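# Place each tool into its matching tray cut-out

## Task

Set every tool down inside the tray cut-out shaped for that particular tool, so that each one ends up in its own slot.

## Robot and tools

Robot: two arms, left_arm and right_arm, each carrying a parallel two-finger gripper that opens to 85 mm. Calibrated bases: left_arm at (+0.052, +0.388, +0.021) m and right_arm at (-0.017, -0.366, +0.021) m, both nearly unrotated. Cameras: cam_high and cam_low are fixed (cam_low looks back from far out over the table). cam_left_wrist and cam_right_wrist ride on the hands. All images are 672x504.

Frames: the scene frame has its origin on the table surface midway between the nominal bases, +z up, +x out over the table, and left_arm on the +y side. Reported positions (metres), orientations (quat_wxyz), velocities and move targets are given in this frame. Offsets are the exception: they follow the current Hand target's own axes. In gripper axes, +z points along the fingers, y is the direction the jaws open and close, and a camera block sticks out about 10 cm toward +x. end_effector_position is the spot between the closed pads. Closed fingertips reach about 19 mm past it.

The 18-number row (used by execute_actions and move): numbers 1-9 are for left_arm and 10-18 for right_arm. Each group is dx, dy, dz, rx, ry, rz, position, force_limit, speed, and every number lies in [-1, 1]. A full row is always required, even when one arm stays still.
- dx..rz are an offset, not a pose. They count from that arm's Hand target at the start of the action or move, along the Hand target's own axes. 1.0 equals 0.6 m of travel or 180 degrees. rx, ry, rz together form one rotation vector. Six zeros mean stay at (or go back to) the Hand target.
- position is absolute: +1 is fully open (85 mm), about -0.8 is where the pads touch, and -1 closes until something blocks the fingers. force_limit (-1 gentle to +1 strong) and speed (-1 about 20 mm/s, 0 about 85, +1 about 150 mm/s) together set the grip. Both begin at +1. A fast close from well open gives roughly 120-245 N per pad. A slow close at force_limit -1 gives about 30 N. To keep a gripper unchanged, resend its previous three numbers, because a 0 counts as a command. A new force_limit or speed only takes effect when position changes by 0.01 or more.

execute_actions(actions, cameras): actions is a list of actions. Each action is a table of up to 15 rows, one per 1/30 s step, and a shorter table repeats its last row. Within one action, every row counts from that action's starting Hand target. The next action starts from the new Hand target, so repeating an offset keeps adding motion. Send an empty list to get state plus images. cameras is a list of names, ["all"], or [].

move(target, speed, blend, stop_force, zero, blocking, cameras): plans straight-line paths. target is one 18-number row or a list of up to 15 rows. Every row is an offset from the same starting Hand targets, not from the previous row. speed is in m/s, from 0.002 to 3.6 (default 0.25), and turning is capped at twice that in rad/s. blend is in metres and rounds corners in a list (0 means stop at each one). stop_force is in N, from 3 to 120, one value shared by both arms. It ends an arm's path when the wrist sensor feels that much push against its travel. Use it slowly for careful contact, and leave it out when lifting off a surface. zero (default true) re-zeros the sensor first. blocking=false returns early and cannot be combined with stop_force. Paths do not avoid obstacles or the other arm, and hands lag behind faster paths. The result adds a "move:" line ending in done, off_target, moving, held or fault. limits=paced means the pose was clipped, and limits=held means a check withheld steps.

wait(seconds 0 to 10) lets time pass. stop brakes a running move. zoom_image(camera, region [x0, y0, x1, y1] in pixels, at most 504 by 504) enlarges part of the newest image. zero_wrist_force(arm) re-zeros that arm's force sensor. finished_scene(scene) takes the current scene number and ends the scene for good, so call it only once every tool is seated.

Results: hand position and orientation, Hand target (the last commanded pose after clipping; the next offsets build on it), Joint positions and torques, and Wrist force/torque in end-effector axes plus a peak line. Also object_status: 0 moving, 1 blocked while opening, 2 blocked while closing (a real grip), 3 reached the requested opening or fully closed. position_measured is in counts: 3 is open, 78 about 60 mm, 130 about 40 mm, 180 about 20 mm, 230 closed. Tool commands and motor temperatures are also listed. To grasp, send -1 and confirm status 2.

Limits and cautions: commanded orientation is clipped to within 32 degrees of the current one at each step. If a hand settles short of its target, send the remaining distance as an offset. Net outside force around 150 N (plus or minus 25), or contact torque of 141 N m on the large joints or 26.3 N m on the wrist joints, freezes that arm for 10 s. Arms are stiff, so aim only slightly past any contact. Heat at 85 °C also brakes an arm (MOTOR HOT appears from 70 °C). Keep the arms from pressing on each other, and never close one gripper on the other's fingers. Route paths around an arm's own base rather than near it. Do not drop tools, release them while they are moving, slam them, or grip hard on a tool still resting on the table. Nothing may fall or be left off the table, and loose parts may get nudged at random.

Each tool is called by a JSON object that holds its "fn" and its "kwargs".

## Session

{"fn": "execute_actions", "kwargs": {"actions": []}}

{"fn": "zoom_image", "kwargs": {"camera": "cam_high", "region": [120, 90, 560, 504]}}

Scene clock: 0.00 s.
left_arm: end_effector_position=(+0.8944, +0.2026, +0.3195) position_measured=3 object_status=3 end_effector_quat_wxyz=(+0.023, +0.674, -0.707, +0.211) | right_arm: end_effector_position=(+0.6638, +0.0237, +0.1012) position_measured=3 object_status=3 end_effector_quat_wxyz=(-0.309, +0.652, +0.688, +0.076)
Joint positions: left_arm=[-0.317 -0.827 0.771 -1.87 -1.812 -1.867] | right_arm=[3.64 -2.459 -1.048 -1.264 2.216 1.99]
Joint velocities: within noise
Joint torques (N m): no reading
Motor temperatures (°C): left_arm=[23 30 24 41 40 41] | right_arm=[30 36 26 39 40 45]
Wrist force (N): no reading
Wrist torque (N m): no reading
Wrist force, peak (N): no reading
Hand target: left_arm +0.8944, +0.2026, +0.3195; +0.023, +0.674, -0.707, +0.211 | right_arm +0.6638, +0.0237, +0.1012; -0.309, +0.652, +0.688, +0.076
Tool commands: left_gripper/position=+1.0 left_gripper/force_limit=+1.0 left_gripper/speed=+1.0 right_gripper/position=+1.0 right_gripper/force_limit=+1.0 right_gripper/speed=+1.0
camera_calibration:
cam_left_wrist: T_world_to_cam=[[-0.965672, 0.00426866, -0.259729, 0.952039], [-0.00420335, 0.999477, 0.0320545, -0.195547], [0.25973, 0.0320459, -0.965149, 0.195802], [0, 0, 0, 1]] pos_world=[0.86768, 0.185106, 0.442518]
cam_right_wrist: T_world_to_cam=[[0.944718, 0.149151, -0.291998, -0.596972], [0.088026, -0.973227, -0.212322, 0.00397603], [-0.315848, 0.174881, -0.932554, 0.429188], [0, 0, 0, 1]] pos_world=[0.699178, 0.0178513, 0.22677]

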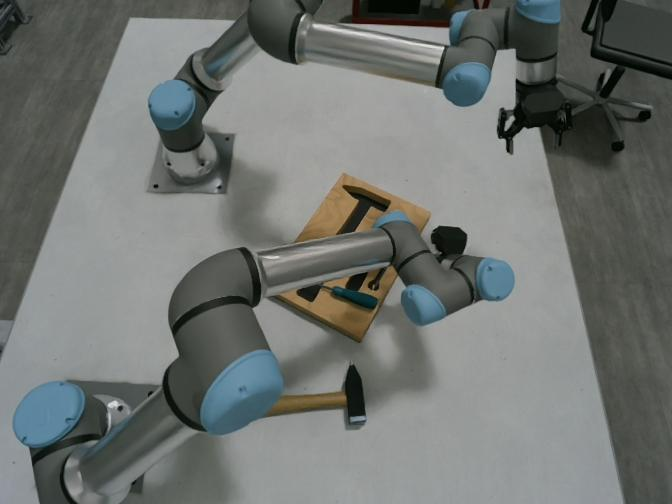

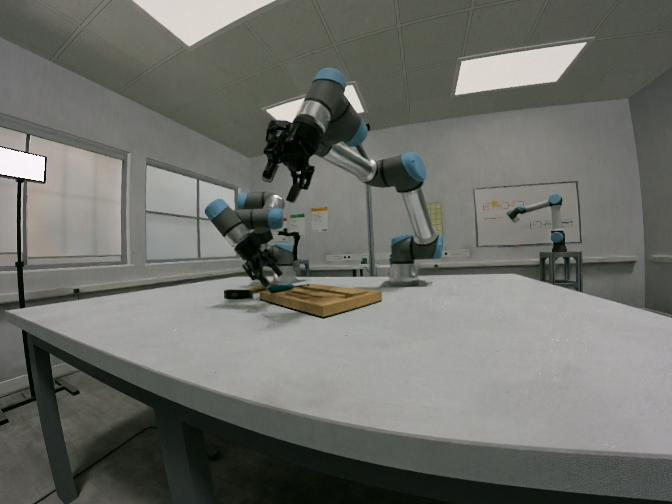

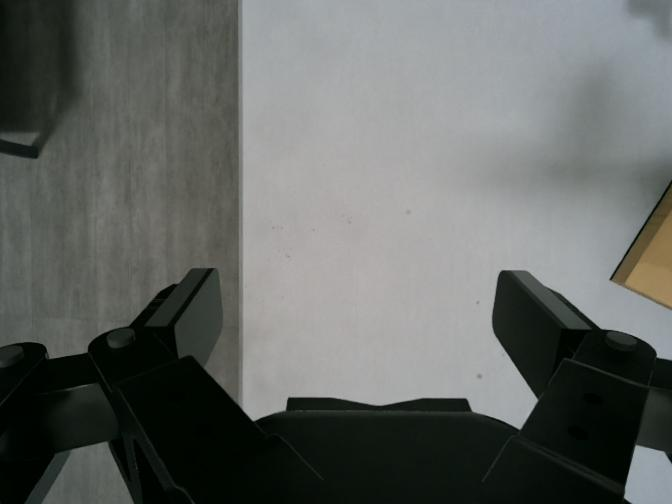

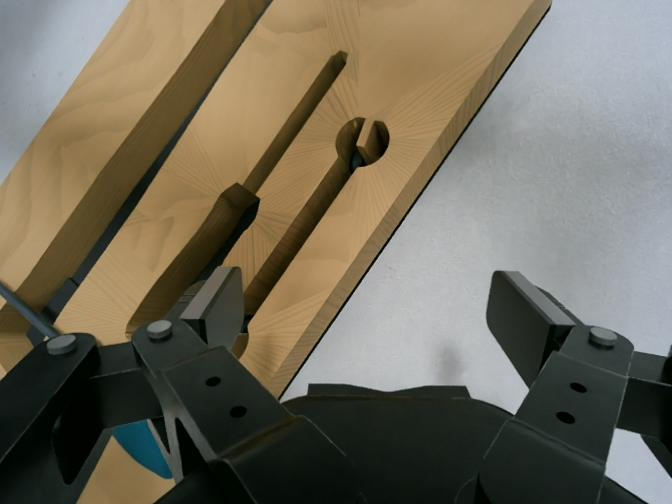

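Scaled by 1.145.

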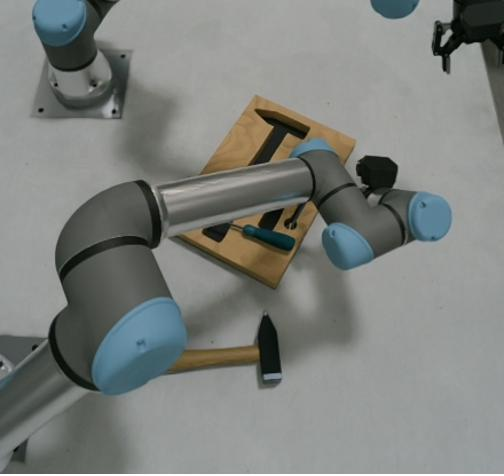

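{"fn": "move", "kwargs": {"target": [0,0,0,-0.0878,-0.1041,0,0.999,-1,0,0,0,-0.1,-0.1018,-0.179,0,0.999,-1,0]}}

Scene clock: 9.63 s.
left_arm: end_effector_position=(+0.8931, +0.2028, +0.3188) position_measured=3 object_status=3 end_effector_quat_wxyz=(-0.030, +0.689, -0.723, +0.046) | right_arm: end_effector_position=(+0.6832, -0.0066, +0.1492) position_measured=3 object_status=3 end_effector_quat_wxyz=(+0.000, +0.688, +0.726, +0.000)
Joint positions: left_arm=[-0.394 -0.5 0.035 -1.214 -1.555 -1.9] | right_arm=[3.792 -2.331 -1.032 -1.349 1.571 2.161]
Joint torques (N m): left_arm=[9.92 -56.3 -32.45 -5.4 -2.43 2.55] | right_arm=[-11.11 45.62 29.23 4.96 -2.15 -2.77]
Wrist force (N): left_arm=[0.5 0.6 0.5] | right_arm=[-0.3 -0.6 0.2]
Wrist torque (N m): left_arm=[0.16 -0.04 -0.02] | right_arm=[0.04 0.14 -0.21]
Wrist force, peak (N): left_arm=[0.9 0.7 0.7] | right_arm=[0.6 -0.9 -0.3]
Hand target: left_arm +0.8944, +0.2026, +0.3195; +0.000, +0.690, -0.724, +0.000 | right_arm +0.6833, -0.0068, +0.1491; +0.000, +0.688, +0.726, +0.000
Off the commanded pose: left_arm 0.001 m, 6 deg | right_arm 0.000 m, 0 deg.
elbow stopped short (left arm): the move would have taken joint 3 (elbow) straighter than the controller allows.
move: off_target (left_arm)

{"fn": "move", "kwargs": {"target": [[0,0,0,0,0,0,0.999,-1,0,-0.717,-0.427,-0.333,0,0,0,0.999,-1,0],[0.176,0.554,0.033,0,0.117,0,0.999,-1,0,-0.717,-0.427,-0.333,0,0,0,0.999,-1,0]], "speed": 0.35, "cameras": ["all"]}}

{"fn": "zoom_image", "kwargs": {"camera": "cam_high", "region": [170, 150, 500, 504]}}

{"fn": "zoom_image", "kwargs": {"camera": "cam_left_wrist", "region": [120, 0, 560, 400]}}

Scene clock: 19.67 s.
left_arm: end_effector_position=(+0.5574, +0.1129, +0.2997) position_measured=3 object_status=3 end_effector_quat_wxyz=(+0.132, +0.679, -0.712, +0.126) | right_arm: end_effector_position=(+0.4503, -0.4502, +0.3486) position_measured=3 object_status=3 end_effector_quat_wxyz=(+0.000, +0.688, +0.726, +0.000)
Joint positions: left_arm=[-0.61 -1.465 1.687 -1.99 -1.882 -2.149] | right_arm=[3.253 -1.485 -1.661 -1.566 1.571 1.623]
Joint torques (N m): left_arm=[2.36 -37.41 -14.32 -3.65 -0.61 1.38] | right_arm=[-13.06 31.94 14.15 0.42 -2.19 -2.61]
Wrist force (N): left_arm=[-0.1 0.3 -0.5] | right_arm=[-0.4 -0.4 0.3]
Wrist torque (N m): left_arm=[0.13 0.02 0.05] | right_arm=[0.11 0.17 -0.30]
Wrist force, peak (N): left_arm=[0.2 3.4 0.3] | right_arm=[-3.4 -2.1 -1.2]
Hand target: left_arm +0.5574, +0.1129, +0.2996; +0.132, +0.679, -0.712, +0.126 | right_arm +0.4503, -0.4502, +0.3486; +0.000, +0.688, +0.726, +0.000
Off the commanded pose: left_arm 0.000 m, 0 deg | right_arm 0.000 m, 0 deg.
elbow stopped short (left arm): the move would have taken joint 3 (elbow) straighter than the controller allows.
move: done
camera_calibration:
cam_left_wrist: T_world_to_cam=[[-0.998701, 0.0503462, 0.00790038, 0.554889], [0.0503503, 0.998732, 0.000324678, -0.127389], [-0.00787402, 0.000722043, -0.999969, 0.430243], [0, 0, 0, 1]] pos_world=[0.56397, 0.0989802, 0.425887]
cam_right_wrist: T_world_to_cam=[[0.997813, 0.0660962, -0.0010439, -0.415154], [0.0622109, -0.933585, 0.352915, -0.553377], [0.0223518, -0.352208, -0.935655, 0.286804], [0, 0, 0, 1]] pos_world=[0.442261, -0.388169, 0.463211]

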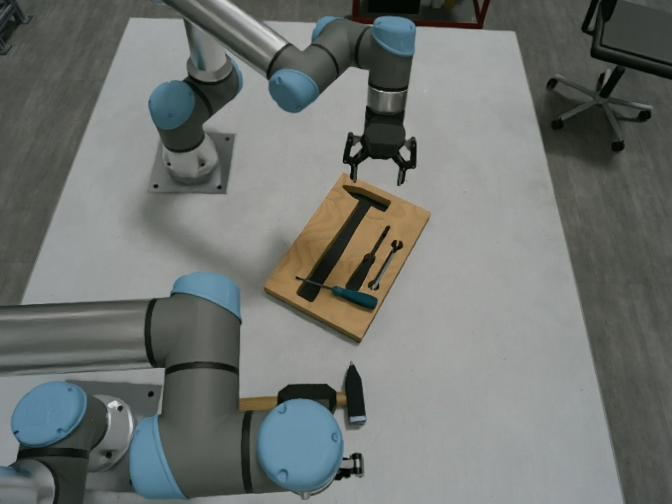

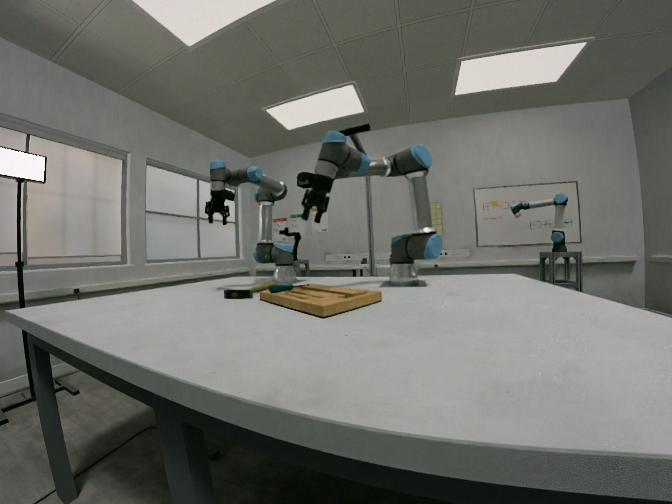

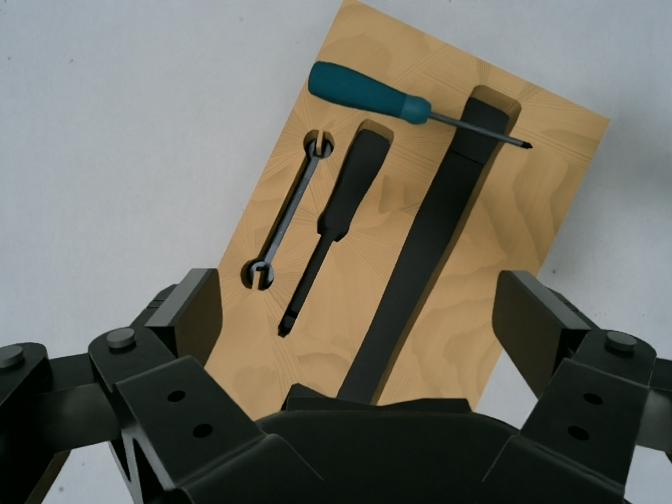

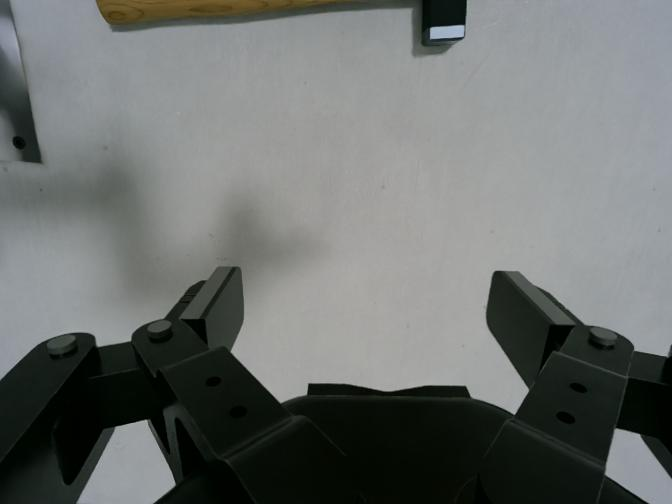

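Scaled by 1.424.

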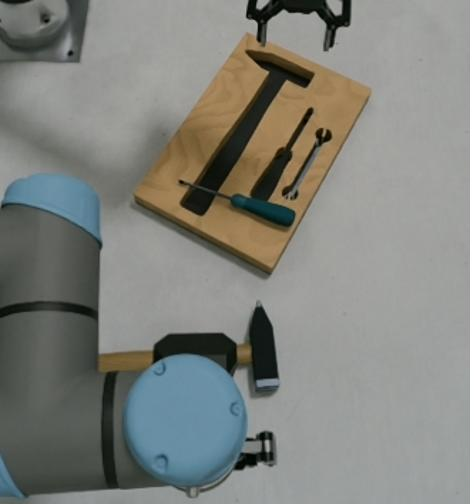

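Scaled by 1.145.

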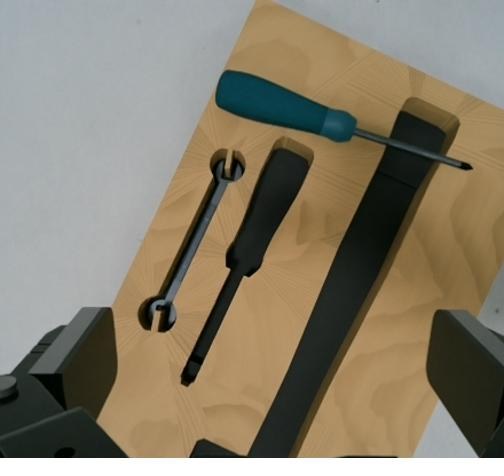

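{"fn": "move", "kwargs": {"target": [0,0,0,0,-0.117,0,0.998,-1,0,0.129,-0.077,0,0,0.115,0,0.998,-1,0], "cameras": ["cam_right_wrist","cam_high"]}}

{"fn": "zoom_image", "kwargs": {"camera": "cam_right_wrist", "region": [130, 0, 630, 350]}}

Scene clock: 43.30 s.
left_arm: end_effector_position=(+0.5574, +0.1128, +0.2996) position_measured=3 object_status=3 end_effector_quat_wxyz=(+0.000, +0.690, -0.724, +0.000) | right_arm: end_effector_position=(+0.4001, -0.3755, +0.3486) position_measured=3 object_status=3 end_effector_quat_wxyz=(-0.130, +0.677, +0.714, +0.124)
Joint positions: left_arm=[-0.749 -1.403 1.521 -1.688 -1.57 -2.257] | right_arm=[3.226 -1.383 -1.793 -1.527 1.932 1.598]
Joint torques (N m): left_arm=[7.41 -38.48 -17.47 -2.14 0.42 2.45] | right_arm=[10.79 6.03 40.2 0.69 2.57 2.08]
Wrist force (N): left_arm=[0.4 0.5 0.4] | right_arm=[-0.6 -0.1 0.1]
Wrist torque (N m): left_arm=[0.18 0.00 -0.04] | right_arm=[0.17 0.13 -0.08]
Wrist force, peak (N): left_arm=[1.0 0.7 0.6] | right_arm=[0.0 -1.1 0.4]
Hand target: left_arm +0.5574, +0.1129, +0.2996; +0.000, +0.690, -0.724, +0.000 | right_arm +0.4001, -0.3753, +0.3486; -0.130, +0.677, +0.714, +0.124
Off the commanded pose: left_arm 0.000 m, 0 deg | right_arm 0.000 m, 0 deg.
move: done
camera_calibration:
cam_right_wrist: T_world_to_cam=[[0.99784, 0.0655855, 0.00367726, -0.371763], [0.0655872, -0.997847, -0.00033328, -0.382838], [0.00364749, 0.000573741, -0.999993, 0.476657], [0, 0, 0, 1]] pos_world=[0.394331, -0.357905, 0.477893]
Images, in order (width x height): cam_high 672x504, cam_right_wrist 672x504.

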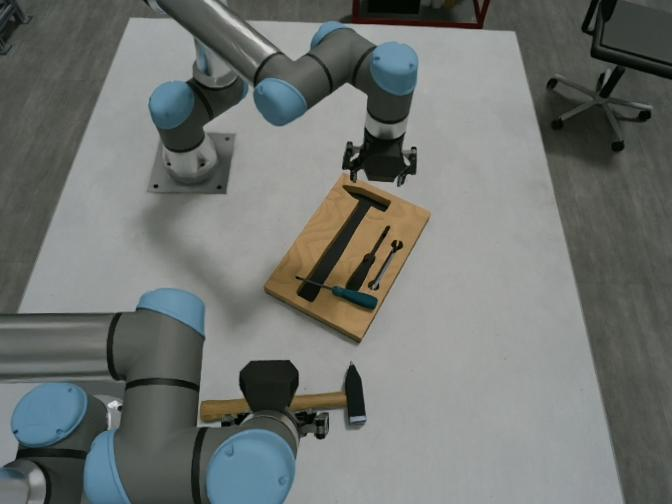

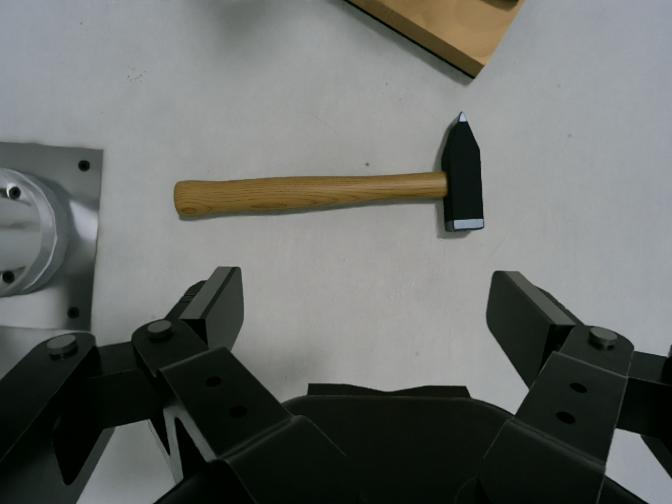

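Scaled by 1.008.

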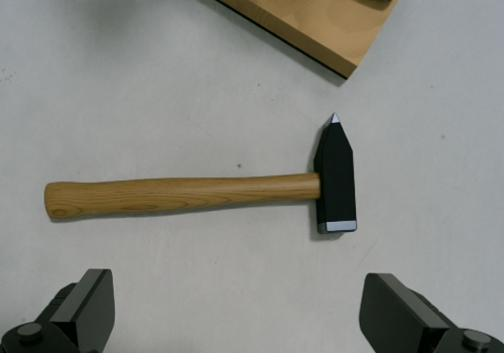

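{"fn": "move", "kwargs": {"target": [0.249,0.0685,0.30,0,0,0.589,0.4,-1,0,0,0,0,0,-0.115,0,0.4,-1,0], "cameras": ["cam_left_wrist"]}}

Scene clock: 55.67 s.
left_arm: end_effector_position=(+0.5091, -0.0342, +0.1194) position_measured=78 object_status=3 end_effector_quat_wxyz=(+0.000, +0.163, +0.987, +0.001) | right_arm: end_effector_position=(+0.4001, -0.3753, +0.3486) position_measured=78 object_status=3 end_effector_quat_wxyz=(+0.000, +0.688, +0.726, +0.000)
Joint positions: left_arm=[-0.978 -1.16 1.687 -2.096 -1.57 -0.635] | right_arm=[3.45 -1.341 -1.781 -1.59 1.571 1.819]
Joint torques (N m): left_arm=[9.26 -46.49 -22.68 -0.97 -2.19 0.7] | right_arm=[-13.42 20.85 38.23 4.7 1.69 -2.89]
Wrist force (N): left_arm=[0.2 0.4 0.4] | right_arm=[-0.2 -0.4 0.4]
Wrist torque (N m): left_arm=[0.16 0.02 0.05] | right_arm=[0.13 0.13 -0.30]
Wrist force, peak (N): left_arm=[0.4 0.3 1.1] | right_arm=[-0.5 -0.6 0.6]
Hand target: left_arm +0.5092, -0.0342, +0.1195; +0.000, +0.163, +0.987, +0.001 | right_arm +0.4001, -0.3753, +0.3486; +0.000, +0.688, +0.726, +0.000
Off the commanded pose: left_arm 0.000 m, 0 deg | right_arm 0.000 m, 0 deg.
move: done
camera_calibration:
cam_left_wrist: T_world_to_cam=[[0.32099, 0.947036, 0.00944487, -0.125841], [0.883245, -0.302938, 0.357921, -0.489383], [0.341825, -0.106547, -0.933704, 0.0600989], [0, 0, 0, 1]] pos_world=[0.452096, -0.0226734, 0.232464]
Images, in order (width x height): cam_left_wrist 672x504.

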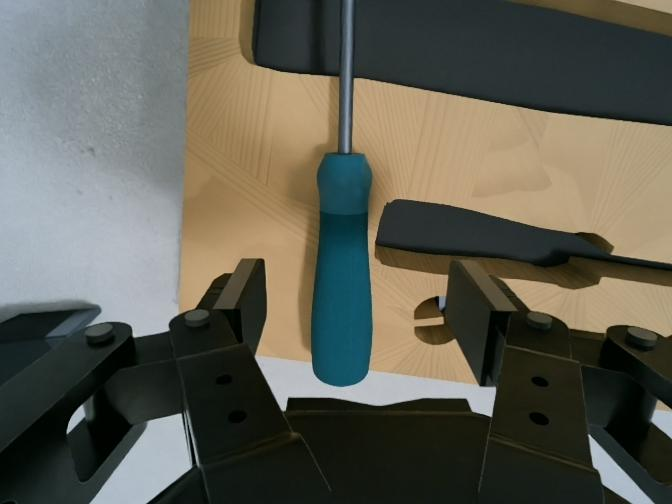

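{"fn": "move", "kwargs": {"target": [0,-0.002,0.055,0,0,0,0.4,-1,0,0.168,0.158,0.381,0,0,0.48,0.4,-1,0], "cameras": ["cam_right_wrist","cam_high"]}}

{"fn": "move", "kwargs": {"target": [0,0,0.08,0,0,0,0.4,-1,0,0,0,0,0,0,0,0.4,-1,0], "stop_force": 4, "speed": 0.007, "cameras": ["cam_left_wrist"]}}

Scene clock: 62.70 s.
left_arm: end_effector_position=(+0.5088, -0.0353, +0.0864) position_measured=78 object_status=3 end_effector_quat_wxyz=(+0.000, +0.163, +0.987, +0.001) | right_arm: end_effector_position=(+0.4894, -0.2695, +0.1201) position_measured=78 object_status=3 end_effector_quat_wxyz=(+0.000, +0.998, +0.058, +0.000)
Joint positions: left_arm=[-0.98 -1.117 1.72 -2.173 -1.57 -0.637] | right_arm=[3.597 -1.752 -2 -0.96 1.571 3.474]
Joint torques (N m): left_arm=[-9.59 -47 -20.02 -1.22 1.9 -2.78] | right_arm=[-12.59 36.71 16.93 1.23 -1.12 1.75]
Wrist force (N): left_arm=[0.4 0.8 0.4] | right_arm=[-0.1 -0.2 0.4]
Wrist torque (N m): left_arm=[0.22 -0.01 0.06] | right_arm=[0.13 0.09 -0.20]
Wrist force, peak (N): left_arm=[0.2 1.1 0.6] | right_arm=[-0.9 -1.1 -0.6]
Hand target: left_arm +0.5088, -0.0353, +0.0865; +0.000, +0.163, +0.987, +0.001 | right_arm +0.4894, -0.2695, +0.1201; +0.000, +0.998, +0.058, +0.000
Off the commanded pose: left_arm 0.000 m, 0 deg | right_arm 0.000 m, 0 deg.
move: done
camera_calibration:
cam_right_wrist: T_world_to_cam=[[0.129054, -0.991636, -0.0017238, -0.326085], [-0.927751, -0.121353, 0.35292, 0.396891], [-0.350177, -0.0439464, -0.935652, 0.401153], [0, 0, 0, 1]] pos_world=[0.550773, -0.257565, 0.234707]
Images, in order (width x height): cam_high 672x504, cam_right_wrist 672x504.

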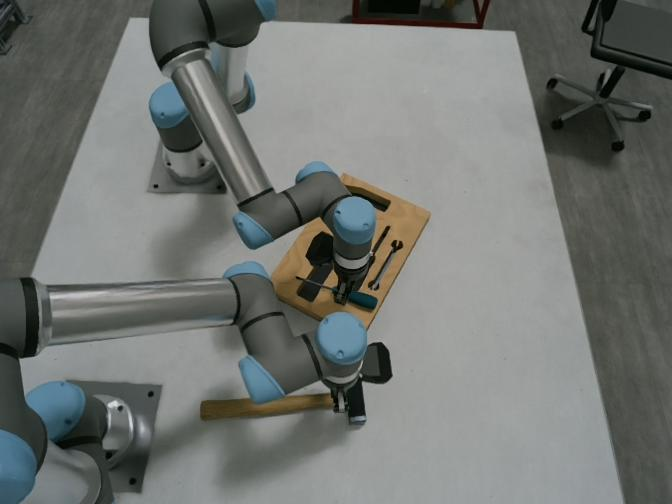

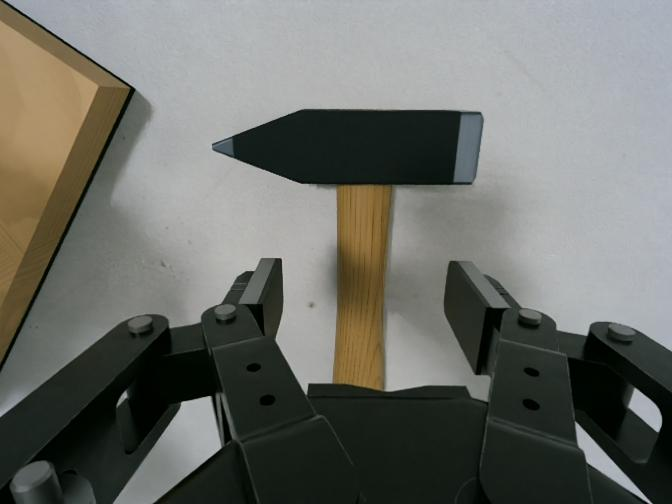

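Scene clock: 68.80 s.
left_arm: end_effector_position=(+0.5088, -0.0353, +0.0516) position_measured=78 object_status=3 end_effector_quat_wxyz=(+0.000, +0.163, +0.987, +0.001) | right_arm: end_effector_position=(+0.4894, -0.2695, +0.1201) position_measured=78 object_status=3 end_effector_quat_wxyz=(+0.000, +0.998, +0.058, +0.000)
Joint positions: left_arm=[-0.98 -1.068 1.751 -2.253 -1.57 -0.637] | right_arm=[3.597 -1.752 -2 -0.96 1.571 3.474]
Joint torques (N m): left_arm=[8.99 -47.18 -28.28 -1.21 1.39 2.37] | right_arm=[-13.99 40.62 34.38 4.45 1.39 1.96]
Wrist force (N): left_arm=[-0.8 0.2 -1.9] | right_arm=[0.0 -0.2 0.3]
Wrist torque (N m): left_arm=[0.26 0.02 0.03] | right_arm=[0.13 0.08 -0.20]
Wrist force, peak (N): left_arm=[3.5 3.5 -11.5] | right_arm=[0.0 -0.3 0.8]
Hand target: left_arm +0.5088, -0.0353, +0.0516; +0.000, +0.163, +0.987, +0.001 (not the last commanded pose) | right_arm +0.4894, -0.2695, +0.1201; +0.000, +0.998, +0.058, +0.000
Off the commanded pose: left_arm 0.013 m, 0 deg | right_arm 0.000 m, 0 deg.
move: contact (left_arm)
camera_calibration:
cam_left_wrist: T_world_to_cam=[[0.321133, 0.946988, 0.00939963, -0.124183], [0.883194, -0.303053, 0.357948, -0.465051], [0.341821, -0.106647, -0.933694, -0.00317836], [0, 0, 0, 1]] pos_world=[0.451696, -0.0236737, 0.164664]
Images, in order (width x height): cam_left_wrist 672x504.

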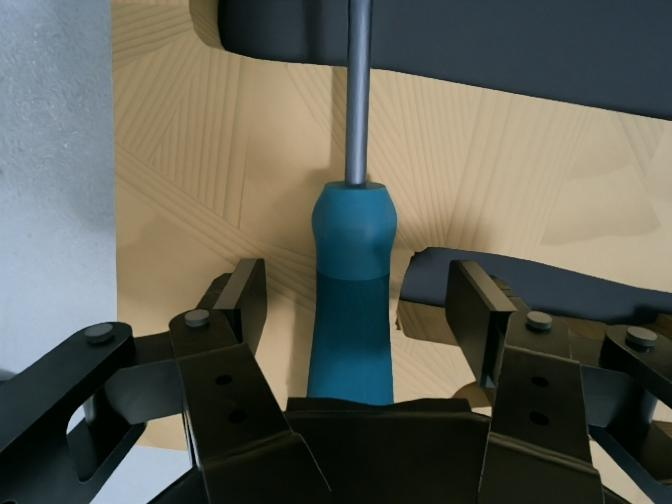

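{"fn": "move", "kwargs": {"target": [[0,0,-0.0217,0,0,0,0.4,-1,0,0,0,0.1535,0,0,0,0.4,-1,0],[0,0,-0.0217,0,0,0,-1,-1,-1,0,0,0.1535,0,0,0,-1,0,-1]], "cameras": ["cam_left_wrist","cam_right_wrist"]}}

Scene clock: 75.37 s.
left_arm: end_effector_position=(+0.5088, -0.0353, +0.0647) position_measured=174 object_status=0 end_effector_quat_wxyz=(+0.000, +0.163, +0.987, +0.001) | right_arm: end_effector_position=(+0.4895, -0.2695, +0.0280) position_measured=158 object_status=2 end_effector_quat_wxyz=(+0.000, +0.998, +0.058, +0.000)
Joint positions: left_arm=[-0.98 -1.087 1.74 -2.223 -1.57 -0.637] | right_arm=[3.597 -1.916 -2.092 -0.704 1.571 3.474]
Joint torques (N m): left_arm=[-1.82 -35.03 -10.88 -3.74 1.54 -0.12] | right_arm=[-0.99 22.36 27.29 4.21 2.17 -2.58]
Wrist force (N): left_arm=[0.4 -0.3 -4.1] | right_arm=[-14.7 6.6 -34.4]
Wrist torque (N m): left_arm=[0.25 -0.04 0.05] | right_arm=[-0.16 0.23 0.01]
Wrist force, peak (N): left_arm=[0.4 -0.2 -4.6] | right_arm=[-14.7 6.3 -34.7]
Hand target: left_arm +0.5088, -0.0353, +0.0647; +0.000, +0.163, +0.987, +0.001 | right_arm +0.4895, -0.2695, +0.0280; +0.000, +0.998, +0.058, +0.000
Off the commanded pose: left_arm 0.000 m, 0 deg | right_arm 0.000 m, 0 deg.
move: done
camera_calibration:
cam_left_wrist: T_world_to_cam=[[0.321163, 0.946978, 0.00931149, -0.124336], [0.883172, -0.303044, 0.358009, -0.469793], [0.341849, -0.106756, -0.933672, 0.00890658], [0, 0, 0, 1]] pos_world=[0.451796, -0.0236738, 0.177664]
cam_right_wrist: T_world_to_cam=[[0.128575, -0.991698, -0.00184554, -0.326091], [-0.927848, -0.120953, 0.352802, 0.429647], [-0.350096, -0.043649, -0.935696, 0.315047], [0, 0, 0, 1]] pos_world=[0.550871, -0.257665, 0.142606]
Images, in order (width x height): cam_left_wrist 672x504, cam_right_wrist 672x504.

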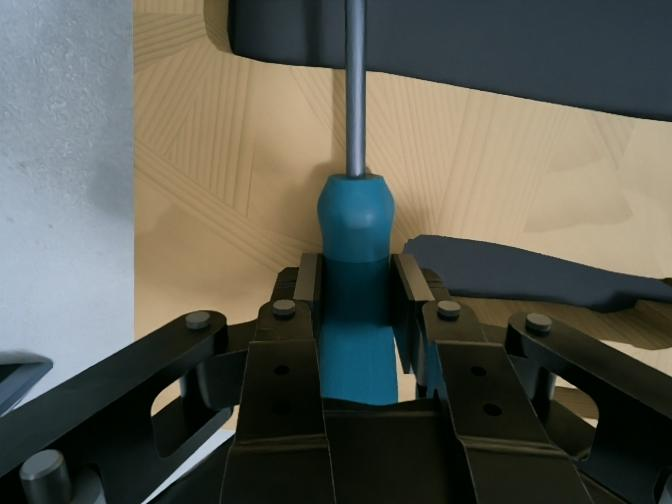

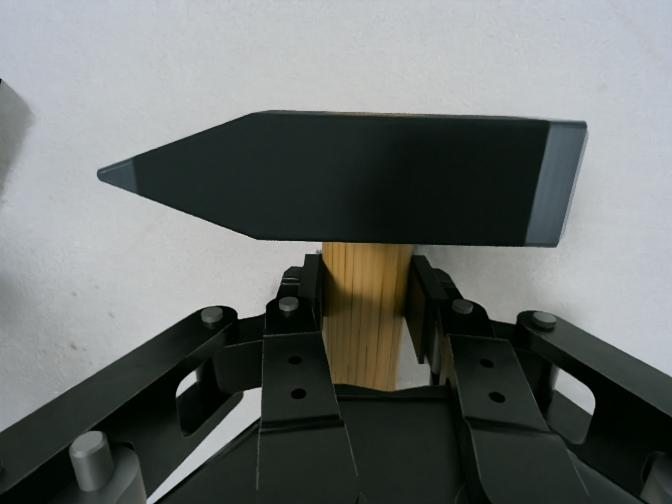

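{"fn": "move", "kwargs": {"target": [[0,0,-0.092,0,0,0,-1,-1,-1,0,0,-0.1,0,0,0,-1,0,-1],[-0.0208,0.152,-0.092,0,0,0.552,-1,-1,-1,0,0,-0.1,0,0,0,-1,0,-1]], "speed": 0.15, "cameras": ["cam_left_wrist","cam_right_wrist","cam_high"]}}

Scene clock: 85.73 s.
left_arm: end_effector_position=(+0.5500, +0.0471, +0.1199) position_measured=174 object_status=2 end_effector_quat_wxyz=(-0.001, +0.858, +0.514, +0.000) | right_arm: end_effector_position=(+0.4895, -0.2695, +0.0880) position_measured=158 object_status=2 end_effector_quat_wxyz=(+0.000, +0.998, +0.058, +0.000)
Joint positions: left_arm=[-0.84 -1.201 1.745 -2.114 -1.57 1.237] | right_arm=[3.597 -1.803 -2.038 -0.871 1.571 3.474]
Joint torques (N m): left_arm=[-8.58 -39.78 -20.86 -4.65 -2.5 -0.45] | right_arm=[-12.1 46.99 15.45 4.72 0.81 2.12]
Wrist force (N): left_arm=[0.2 0.9 1.1] | right_arm=[-0.2 -0.7 12.7]
Wrist torque (N m): left_arm=[0.23 0.01 0.06] | right_arm=[0.02 0.00 -0.22]
Wrist force, peak (N): left_arm=[0.6 -0.2 -4.6] | right_arm=[-14.6 6.4 -35.1]
Hand target: left_arm +0.5499, +0.0470, +0.1199; -0.001, +0.858, +0.514, +0.000 | right_arm +0.4895, -0.2695, +0.0880; +0.000, +0.998, +0.058, +0.000
Off the commanded pose: left_arm 0.000 m, 0 deg | right_arm 0.000 m, 0 deg.
move: done
camera_calibration:
cam_left_wrist: T_world_to_cam=[[0.882306, -0.470612, 0.00773709, -0.457787], [-0.441956, -0.822703, 0.357539, 0.252407], [-0.161897, -0.318879, -0.933866, 0.342411], [0, 0, 0, 1]] pos_world=[0.570897, 0.101404, 0.233062]
cam_right_wrist: T_world_to_cam=[[0.128605, -0.991694, -0.00176455, -0.326], [-0.927811, -0.120948, 0.3529, 0.408347], [-0.350182, -0.0437475, -0.935659, 0.371169], [0, 0, 0, 1]] pos_world=[0.550771, -0.257665, 0.202607]
Images, in order (width x height): cam_high 672x504, cam_left_wrist 672x504, cam_right_wrist 672x504.

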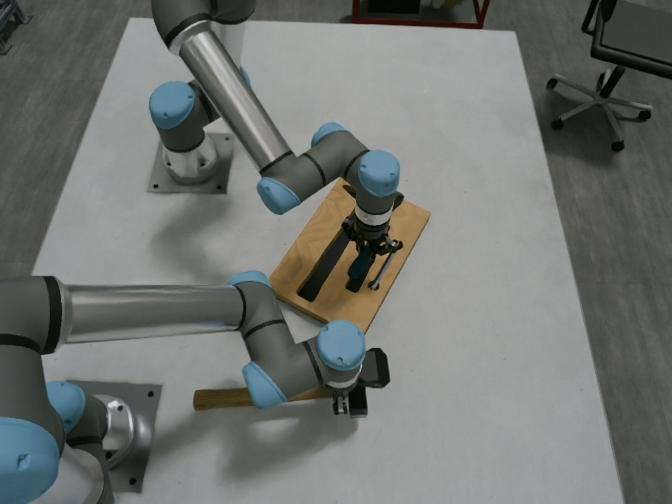

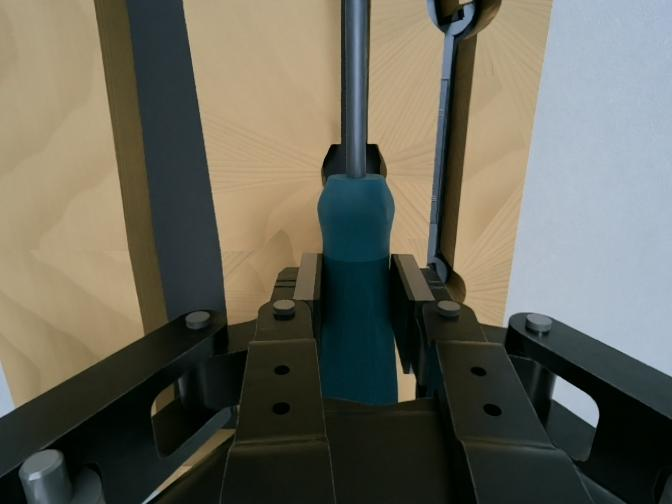

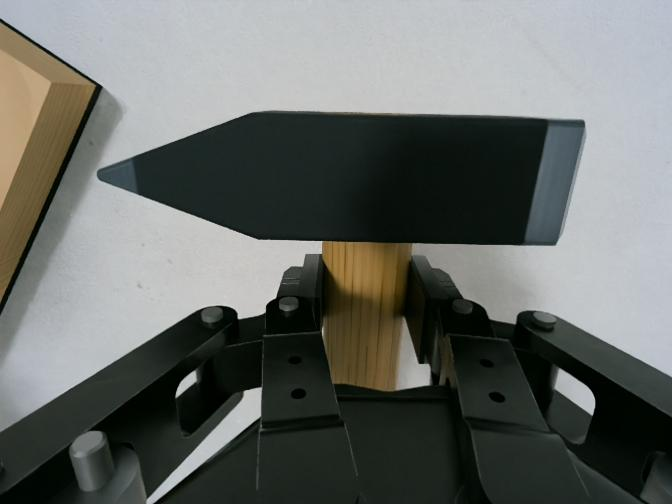

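{"fn": "move", "kwargs": {"target": [0,0,0.078,0,0,0,-1,-1,-1,0,0,0,0,0,0,-1,0,-1], "cameras": ["cam_left_wrist","cam_high"]}}

{"fn": "zoom_image", "kwargs": {"camera": "cam_left_wrist", "region": [230, 0, 480, 260]}}

{"fn": "zoom_image", "kwargs": {"camera": "cam_high", "region": [260, 170, 440, 350]}}

Scene clock: 89.93 s.
left_arm: end_effector_position=(+0.5499, +0.0471, +0.0731) position_measured=174 object_status=2 end_effector_quat_wxyz=(-0.001, +0.858, +0.514, +0.000) | right_arm: end_effector_position=(+0.4895, -0.2695, +0.0880) position_measured=158 object_status=2 end_effector_quat_wxyz=(+0.000, +0.998, +0.058, +0.000)
Joint positions: left_arm=[-0.84 -1.137 1.794 -2.226 -1.57 1.237] | right_arm=[3.597 -1.803 -2.038 -0.871 1.571 3.474]
Joint torques (N m): left_arm=[0.68 -42.11 -29.95 -2.01 -1.82 2.5] | right_arm=[-12.91 46.04 15.7 5.83 1.48 2.16]
Wrist force (N): left_arm=[0.4 0.8 1.0] | right_arm=[-0.1 -0.7 12.7]
Wrist torque (N m): left_arm=[0.22 -0.01 0.07] | right_arm=[0.03 0.01 -0.23]
Wrist force, peak (N): left_arm=[0.3 0.8 2.5] | right_arm=[-0.3 -0.4 13.0]
Hand target: left_arm +0.5499, +0.0470, +0.0731; -0.001, +0.858, +0.514, +0.000 | right_arm +0.4895, -0.2695, +0.0880; +0.000, +0.998, +0.058, +0.000
Off the commanded pose: left_arm 0.000 m, 0 deg | right_arm 0.000 m, 0 deg.
move: done
camera_calibration:
cam_left_wrist: T_world_to_cam=[[0.882119, -0.470966, 0.00755254, -0.457205], [-0.442219, -0.822542, 0.357585, 0.269175], [-0.162198, -0.318772, -0.93385, 0.298722], [0, 0, 0, 1]] pos_world=[0.570796, 0.101304, 0.186162]
Images, in order (width x height): cam_high 672x504, cam_left_wrist 672x504.

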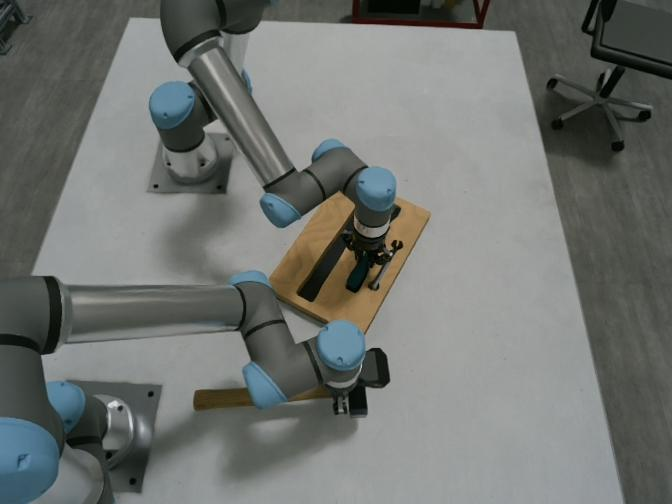

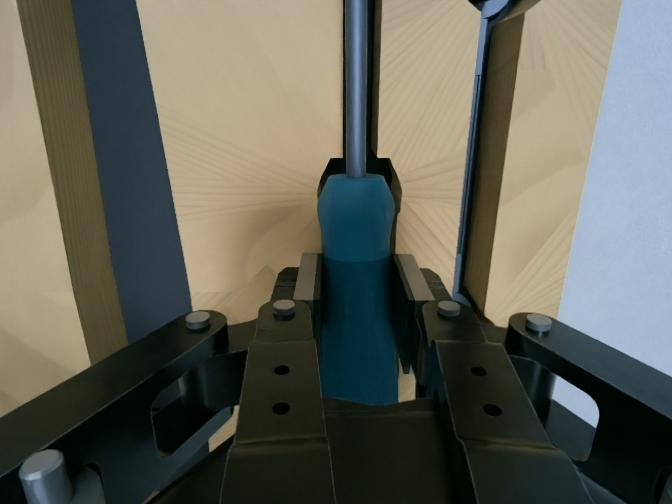

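Scaled by 1.938.

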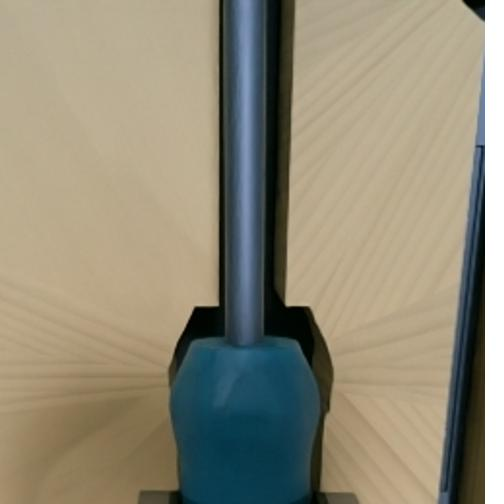

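Scaled by 2.800.

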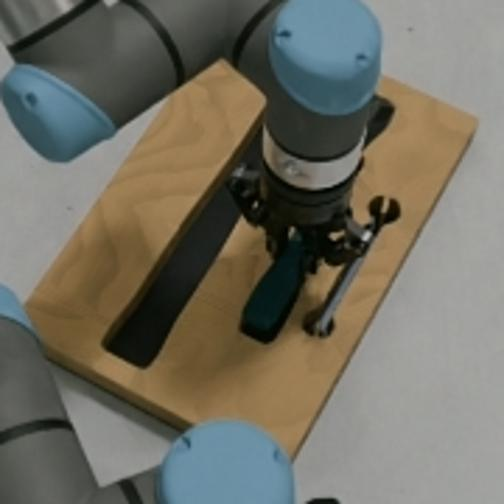

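{"fn": "move", "kwargs": {"target": [-0.003,0.002,0,0,0,0,-1,-1,-1,0,0,0,0,0,0,-1,0,-1]}}

{"fn": "move", "kwargs": {"target": [0,0,0.05,0,0,0,-1,-1,-1,0,0,0,0,0,0,-1,0,-1], "stop_force": 5, "speed": 0.006, "cameras": ["cam_left_wrist"]}}

{"fn": "zoom_image", "kwargs": {"camera": "cam_left_wrist", "region": [230, 0, 480, 260]}}

Scene clock: 96.07 s.
left_arm: end_effector_position=(+0.5502, +0.0449, +0.0731) position_measured=174 object_status=2 end_effector_quat_wxyz=(-0.001, +0.858, +0.514, +0.000) | right_arm: end_effector_position=(+0.4895, -0.2695, +0.0880) position_measured=158 object_status=2 end_effector_quat_wxyz=(+0.000, +0.998, +0.058, +0.000)
Joint positions: left_arm=[-0.842 -1.134 1.789 -2.225 -1.57 1.235] | right_arm=[3.597 -1.803 -2.038 -0.871 1.571 3.474]
Joint torques (N m): left_arm=[-8.17 -37.29 -26.24 -1.44 2.27 -2.49] | right_arm=[-12.22 46.63 13.78 5.65 1.49 1.97]
Wrist force (N): left_arm=[0.5 0.8 1.2] | right_arm=[0.0 -0.5 13.0]
Wrist torque (N m): left_arm=[0.23 -0.03 0.06] | right_arm=[0.04 -0.01 -0.23]
Wrist force, peak (N): left_arm=[0.4 1.0 1.4] | right_arm=[0.0 -0.5 13.0]
Hand target: left_arm +0.5501, +0.0449, +0.0731; -0.001, +0.858, +0.514, +0.000 | right_arm +0.4895, -0.2695, +0.0880; +0.000, +0.998, +0.058, +0.000
Off the commanded pose: left_arm 0.000 m, 0 deg | right_arm 0.000 m, 0 deg.
move: done

Scene clock: 100.00 s.
left_arm: end_effector_position=(+0.5501, +0.0449, +0.0565) position_measured=174 object_status=2 end_effector_quat_wxyz=(-0.001, +0.858, +0.514, +0.000) | right_arm: end_effector_position=(+0.4895, -0.2695, +0.0880) position_measured=158 object_status=2 end_effector_quat_wxyz=(+0.000, +0.998, +0.058, +0.000)
Joint positions: left_arm=[-0.842 -1.109 1.803 -2.264 -1.57 1.235] | right_arm=[3.597 -1.803 -2.038 -0.871 1.571 3.474]
Joint torques (N m): left_arm=[6.44 -43.21 -27.75 -0.32 1.75 2.55] | right_arm=[-13.09 46.48 13.81 5.7 1.54 2.15]
Wrist force (N): left_arm=[0.0 2.1 -5.2] | right_arm=[-0.1 -0.7 12.6]
Wrist torque (N m): left_arm=[0.10 -0.04 0.06] | right_arm=[0.03 0.01 -0.23]
Wrist force, peak (N): left_arm=[2.5 -3.4 -14.7] | right_arm=[-0.5 -0.8 13.0]
Hand target: left_arm +0.5501, +0.0449, +0.0565; +0.000, +0.858, +0.514, +0.000 (not the last commanded pose) | right_arm +0.4895, -0.2695, +0.0880; +0.000, +0.998, +0.058, +0.000
Off the commanded pose: left_arm 0.013 m, 0 deg | right_arm 0.000 m, 0 deg.
move: contact (left_arm)
camera_calibration:
cam_left_wrist: T_world_to_cam=[[0.88212, -0.470962, 0.00769552, -0.45827], [-0.442255, -0.822507, 0.35762, 0.273483], [-0.162096, -0.318867, -0.933835, 0.282532], [0, 0, 0, 1]] pos_world=[0.570996, 0.0992037, 0.169562]
Images, in order (width x height): cam_left_wrist 672x504.

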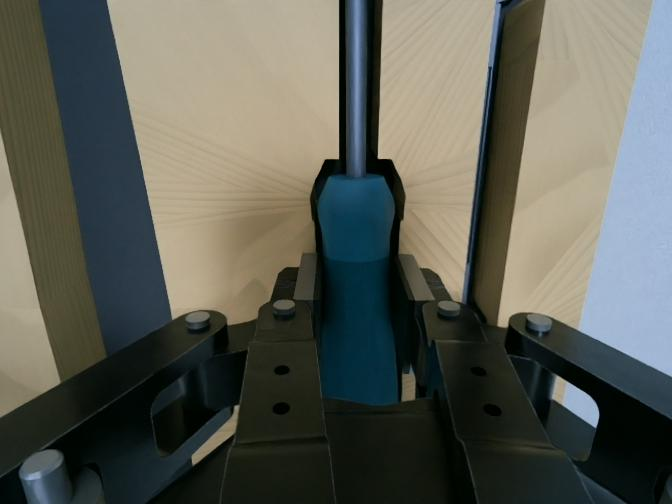

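Scaled by 1.938.

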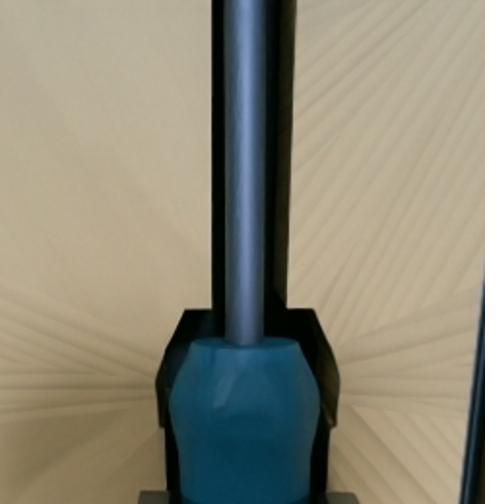

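{"fn": "move", "kwargs": {"target": [[0,0,-0.001,0,0,0,-1,-1,-1,0,0,0,0,0,0,-1,0,-1],[0,0,-0.001,0,0,0,0.2,-1,-1,0,0,0,0,0,0,-1,0,-1]]}}

{"fn": "move", "kwargs": {"target": [0.1,0,-0.2,0,0,0,0.2,-1,-1,0,0,0,0,0,0,-1,0,-1], "cameras": ["cam_left_wrist","cam_high"]}}

{"fn": "zoom_image", "kwargs": {"camera": "cam_high", "region": [260, 170, 440, 350]}}

Scene clock: 109.37 s.
left_arm: end_effector_position=(+0.5501, +0.0449, +0.0571) position_measured=104 object_status=0 end_effector_quat_wxyz=(-0.001, +0.858, +0.514, +0.000) | right_arm: end_effector_position=(+0.4895, -0.2695, +0.0880) position_measured=158 object_status=2 end_effector_quat_wxyz=(+0.000, +0.998, +0.058, +0.000)
Joint positions: left_arm=[-0.842 -1.11 1.803 -2.263 -1.57 1.235] | right_arm=[3.597 -1.803 -2.038 -0.871 1.571 3.474]
Joint torques (N m): left_arm=[6.13 -44.77 -28.22 -4.05 1.89 2.3] | right_arm=[-11.71 46.81 14.7 5.79 1.56 2.11]
Wrist force (N): left_arm=[0.2 0.7 0.4] | right_arm=[-0.2 -0.6 12.8]
Wrist torque (N m): left_arm=[0.22 0.02 0.06] | right_arm=[0.05 0.01 -0.23]
Wrist force, peak (N): left_arm=[0.0 2.1 -5.7] | right_arm=[-0.1 -0.5 13.1]
Hand target: left_arm +0.5501, +0.0449, +0.0571; +0.000, +0.858, +0.514, +0.000 | right_arm +0.4895, -0.2695, +0.0880; +0.000, +0.998, +0.058, +0.000
Off the commanded pose: left_arm 0.000 m, 0 deg | right_arm 0.000 m, 0 deg.
move: done

Scene clock: 110.43 s.
left_arm: end_effector_position=(+0.5785, +0.0977, +0.1771) position_measured=104 object_status=3 end_effector_quat_wxyz=(+0.000, +0.858, +0.514, +0.000) | right_arm: end_effector_position=(+0.4895, -0.2695, +0.0880) position_measured=158 object_status=2 end_effector_quat_wxyz=(+0.000, +0.998, +0.058, +0.000)
Joint positions: left_arm=[-0.745 -1.268 1.675 -1.978 -1.57 1.333] | right_arm=[3.597 -1.803 -2.038 -0.871 1.571 3.474]
Joint torques (N m): left_arm=[-6.84 -42.58 -21.33 -1.62 -2.47 -2.69] | right_arm=[-13.01 45.78 14.59 5.62 1.49 2]
Wrist force (N): left_arm=[0.3 0.6 0.5] | right_arm=[-0.2 -0.4 12.6]
Wrist torque (N m): left_arm=[0.20 0.01 0.03] | right_arm=[0.08 0.01 -0.22]
Wrist force, peak (N): left_arm=[-1.3 0.8 3.0] | right_arm=[-0.3 -0.7 12.9]
Hand target: left_arm +0.5784, +0.0977, +0.1771; +0.000, +0.858, +0.514, +0.000 | right_arm +0.4895, -0.2695, +0.0880; +0.000, +0.998, +0.058, +0.000
Off the commanded pose: left_arm 0.000 m, 0 deg | right_arm 0.000 m, 0 deg.
move: done
camera_calibration:
cam_left_wrist: T_world_to_cam=[[0.882141, -0.470921, 0.00782246, -0.459352], [-0.44225, -0.822494, 0.357656, 0.286283], [-0.161993, -0.318962, -0.933821, 0.416525], [0, 0, 0, 1]] pos_world=[0.599296, 0.152004, 0.290163]
Images, in order (width x height): cam_high 672x504, cam_left_wrist 672x504.

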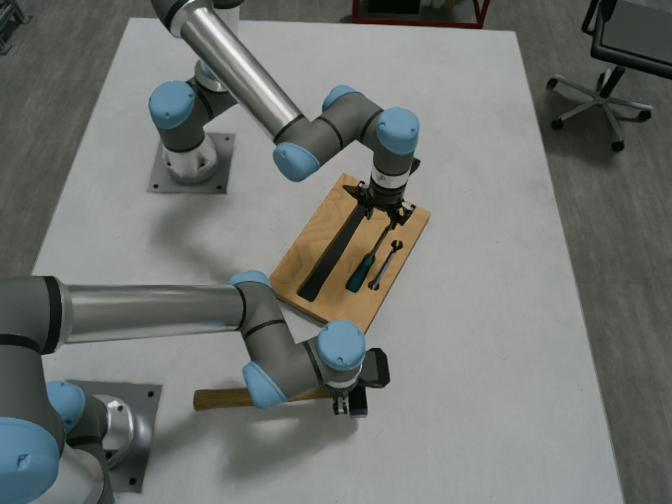

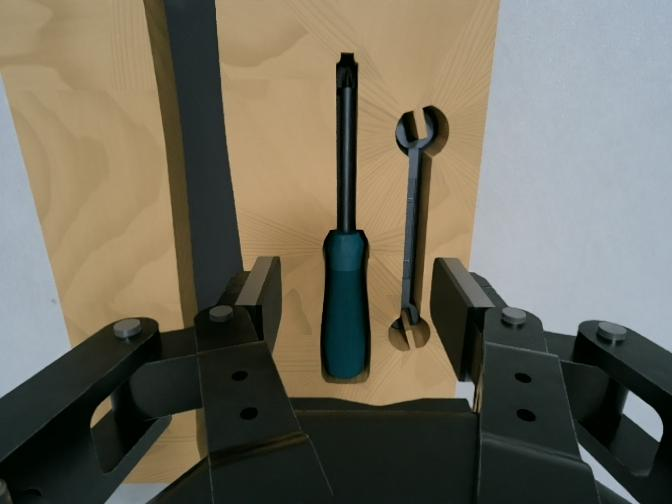

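Scaled by 2.800.

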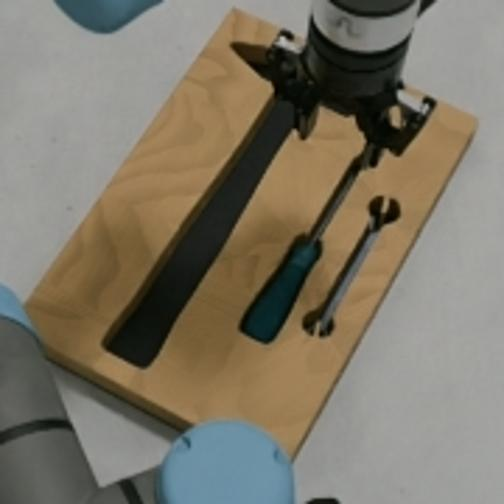

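{"fn": "move", "kwargs": {"target": [-0.108,-0.148,-0.238,0,0.117,0,1,-1,0,0,0,0,0,0,0,-1,0,-1], "cameras": ["cam_left_wrist"]}}

{"fn": "zoom_image", "kwargs": {"camera": "cam_left_wrist", "region": [150, 0, 550, 400]}}

Scene clock: 117.20 s.
left_arm: end_effector_position=(+0.4696, +0.0822, +0.3199) position_measured=3 object_status=3 end_effector_quat_wxyz=(-0.094, +0.843, +0.506, +0.157) end_effector_velocity=(-0.001, +0.001, +0.000) end_effector_angular_velocity=(+0.004, +0.002, +0.000) | right_arm: end_effector_position=(+0.4895, -0.2695, +0.0880) position_measured=158 object_status=2 end_effector_quat_wxyz=(+0.000, +0.998, +0.058, +0.000)
Joint positions: left_arm=[-1.07 -1.492 1.563 -1.438 -1.262 0.976] | right_arm=[3.597 -1.803 -2.038 -0.871 1.571 3.474]
Joint velocities: left_arm=[0 0 0 0.005 0.001 0] | right_arm=[within noise]
Joint torques (N m): left_arm=[-9.34 -34.65 -21.19 -0.51 0.51 -0.79] | right_arm=[-12.83 46.68 14.4 5.63 1.43 1.8]
Wrist force (N): left_arm=[-0.4 0.1 -0.3] | right_arm=[-0.3 -0.5 12.5]
Wrist torque (N m): left_arm=[0.08 0.06 0.04] | right_arm=[0.06 0.03 -0.22]
Wrist force, peak (N): left_arm=[2.3 1.9 2.5] | right_arm=[-0.1 -0.5 13.0]
Hand target: left_arm +0.4696, +0.0822, +0.3199; -0.094, +0.843, +0.506, +0.157 | right_arm +0.4895, -0.2695, +0.0880; +0.000, +0.998, +0.058, +0.000
Off the commanded pose: left_arm 0.000 m, 0 deg | right_arm 0.000 m, 0 deg.
move: done
camera_calibration:
cam_left_wrist: T_world_to_cam=[[0.880712, -0.473599, 0.00712067, -0.370731], [-0.473601, -0.880738, -0.00159335, 0.308805], [0.00702606, -0.00196907, -0.999973, 0.442965], [0, 0, 0, 1]] pos_world=[0.469645, 0.0972711, 0.446085]
Images, in order (width x height): cam_left_wrist 672x504.

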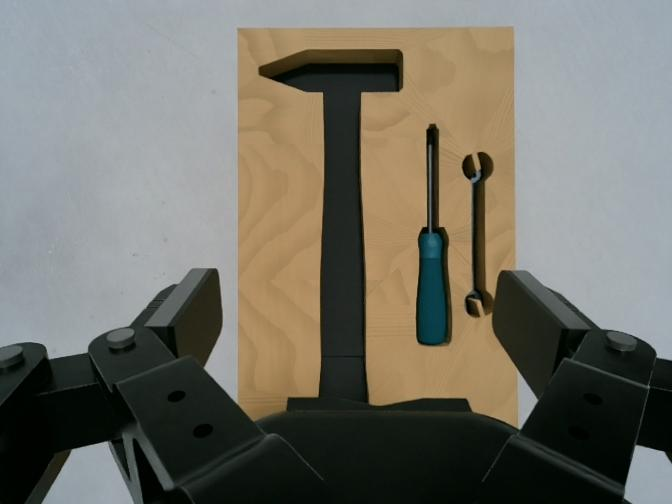

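Scaled by 1.260.

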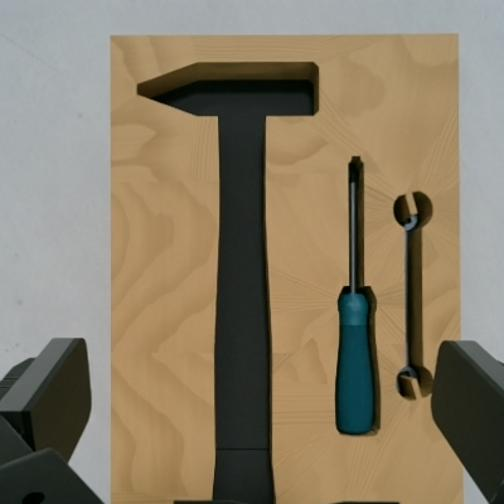

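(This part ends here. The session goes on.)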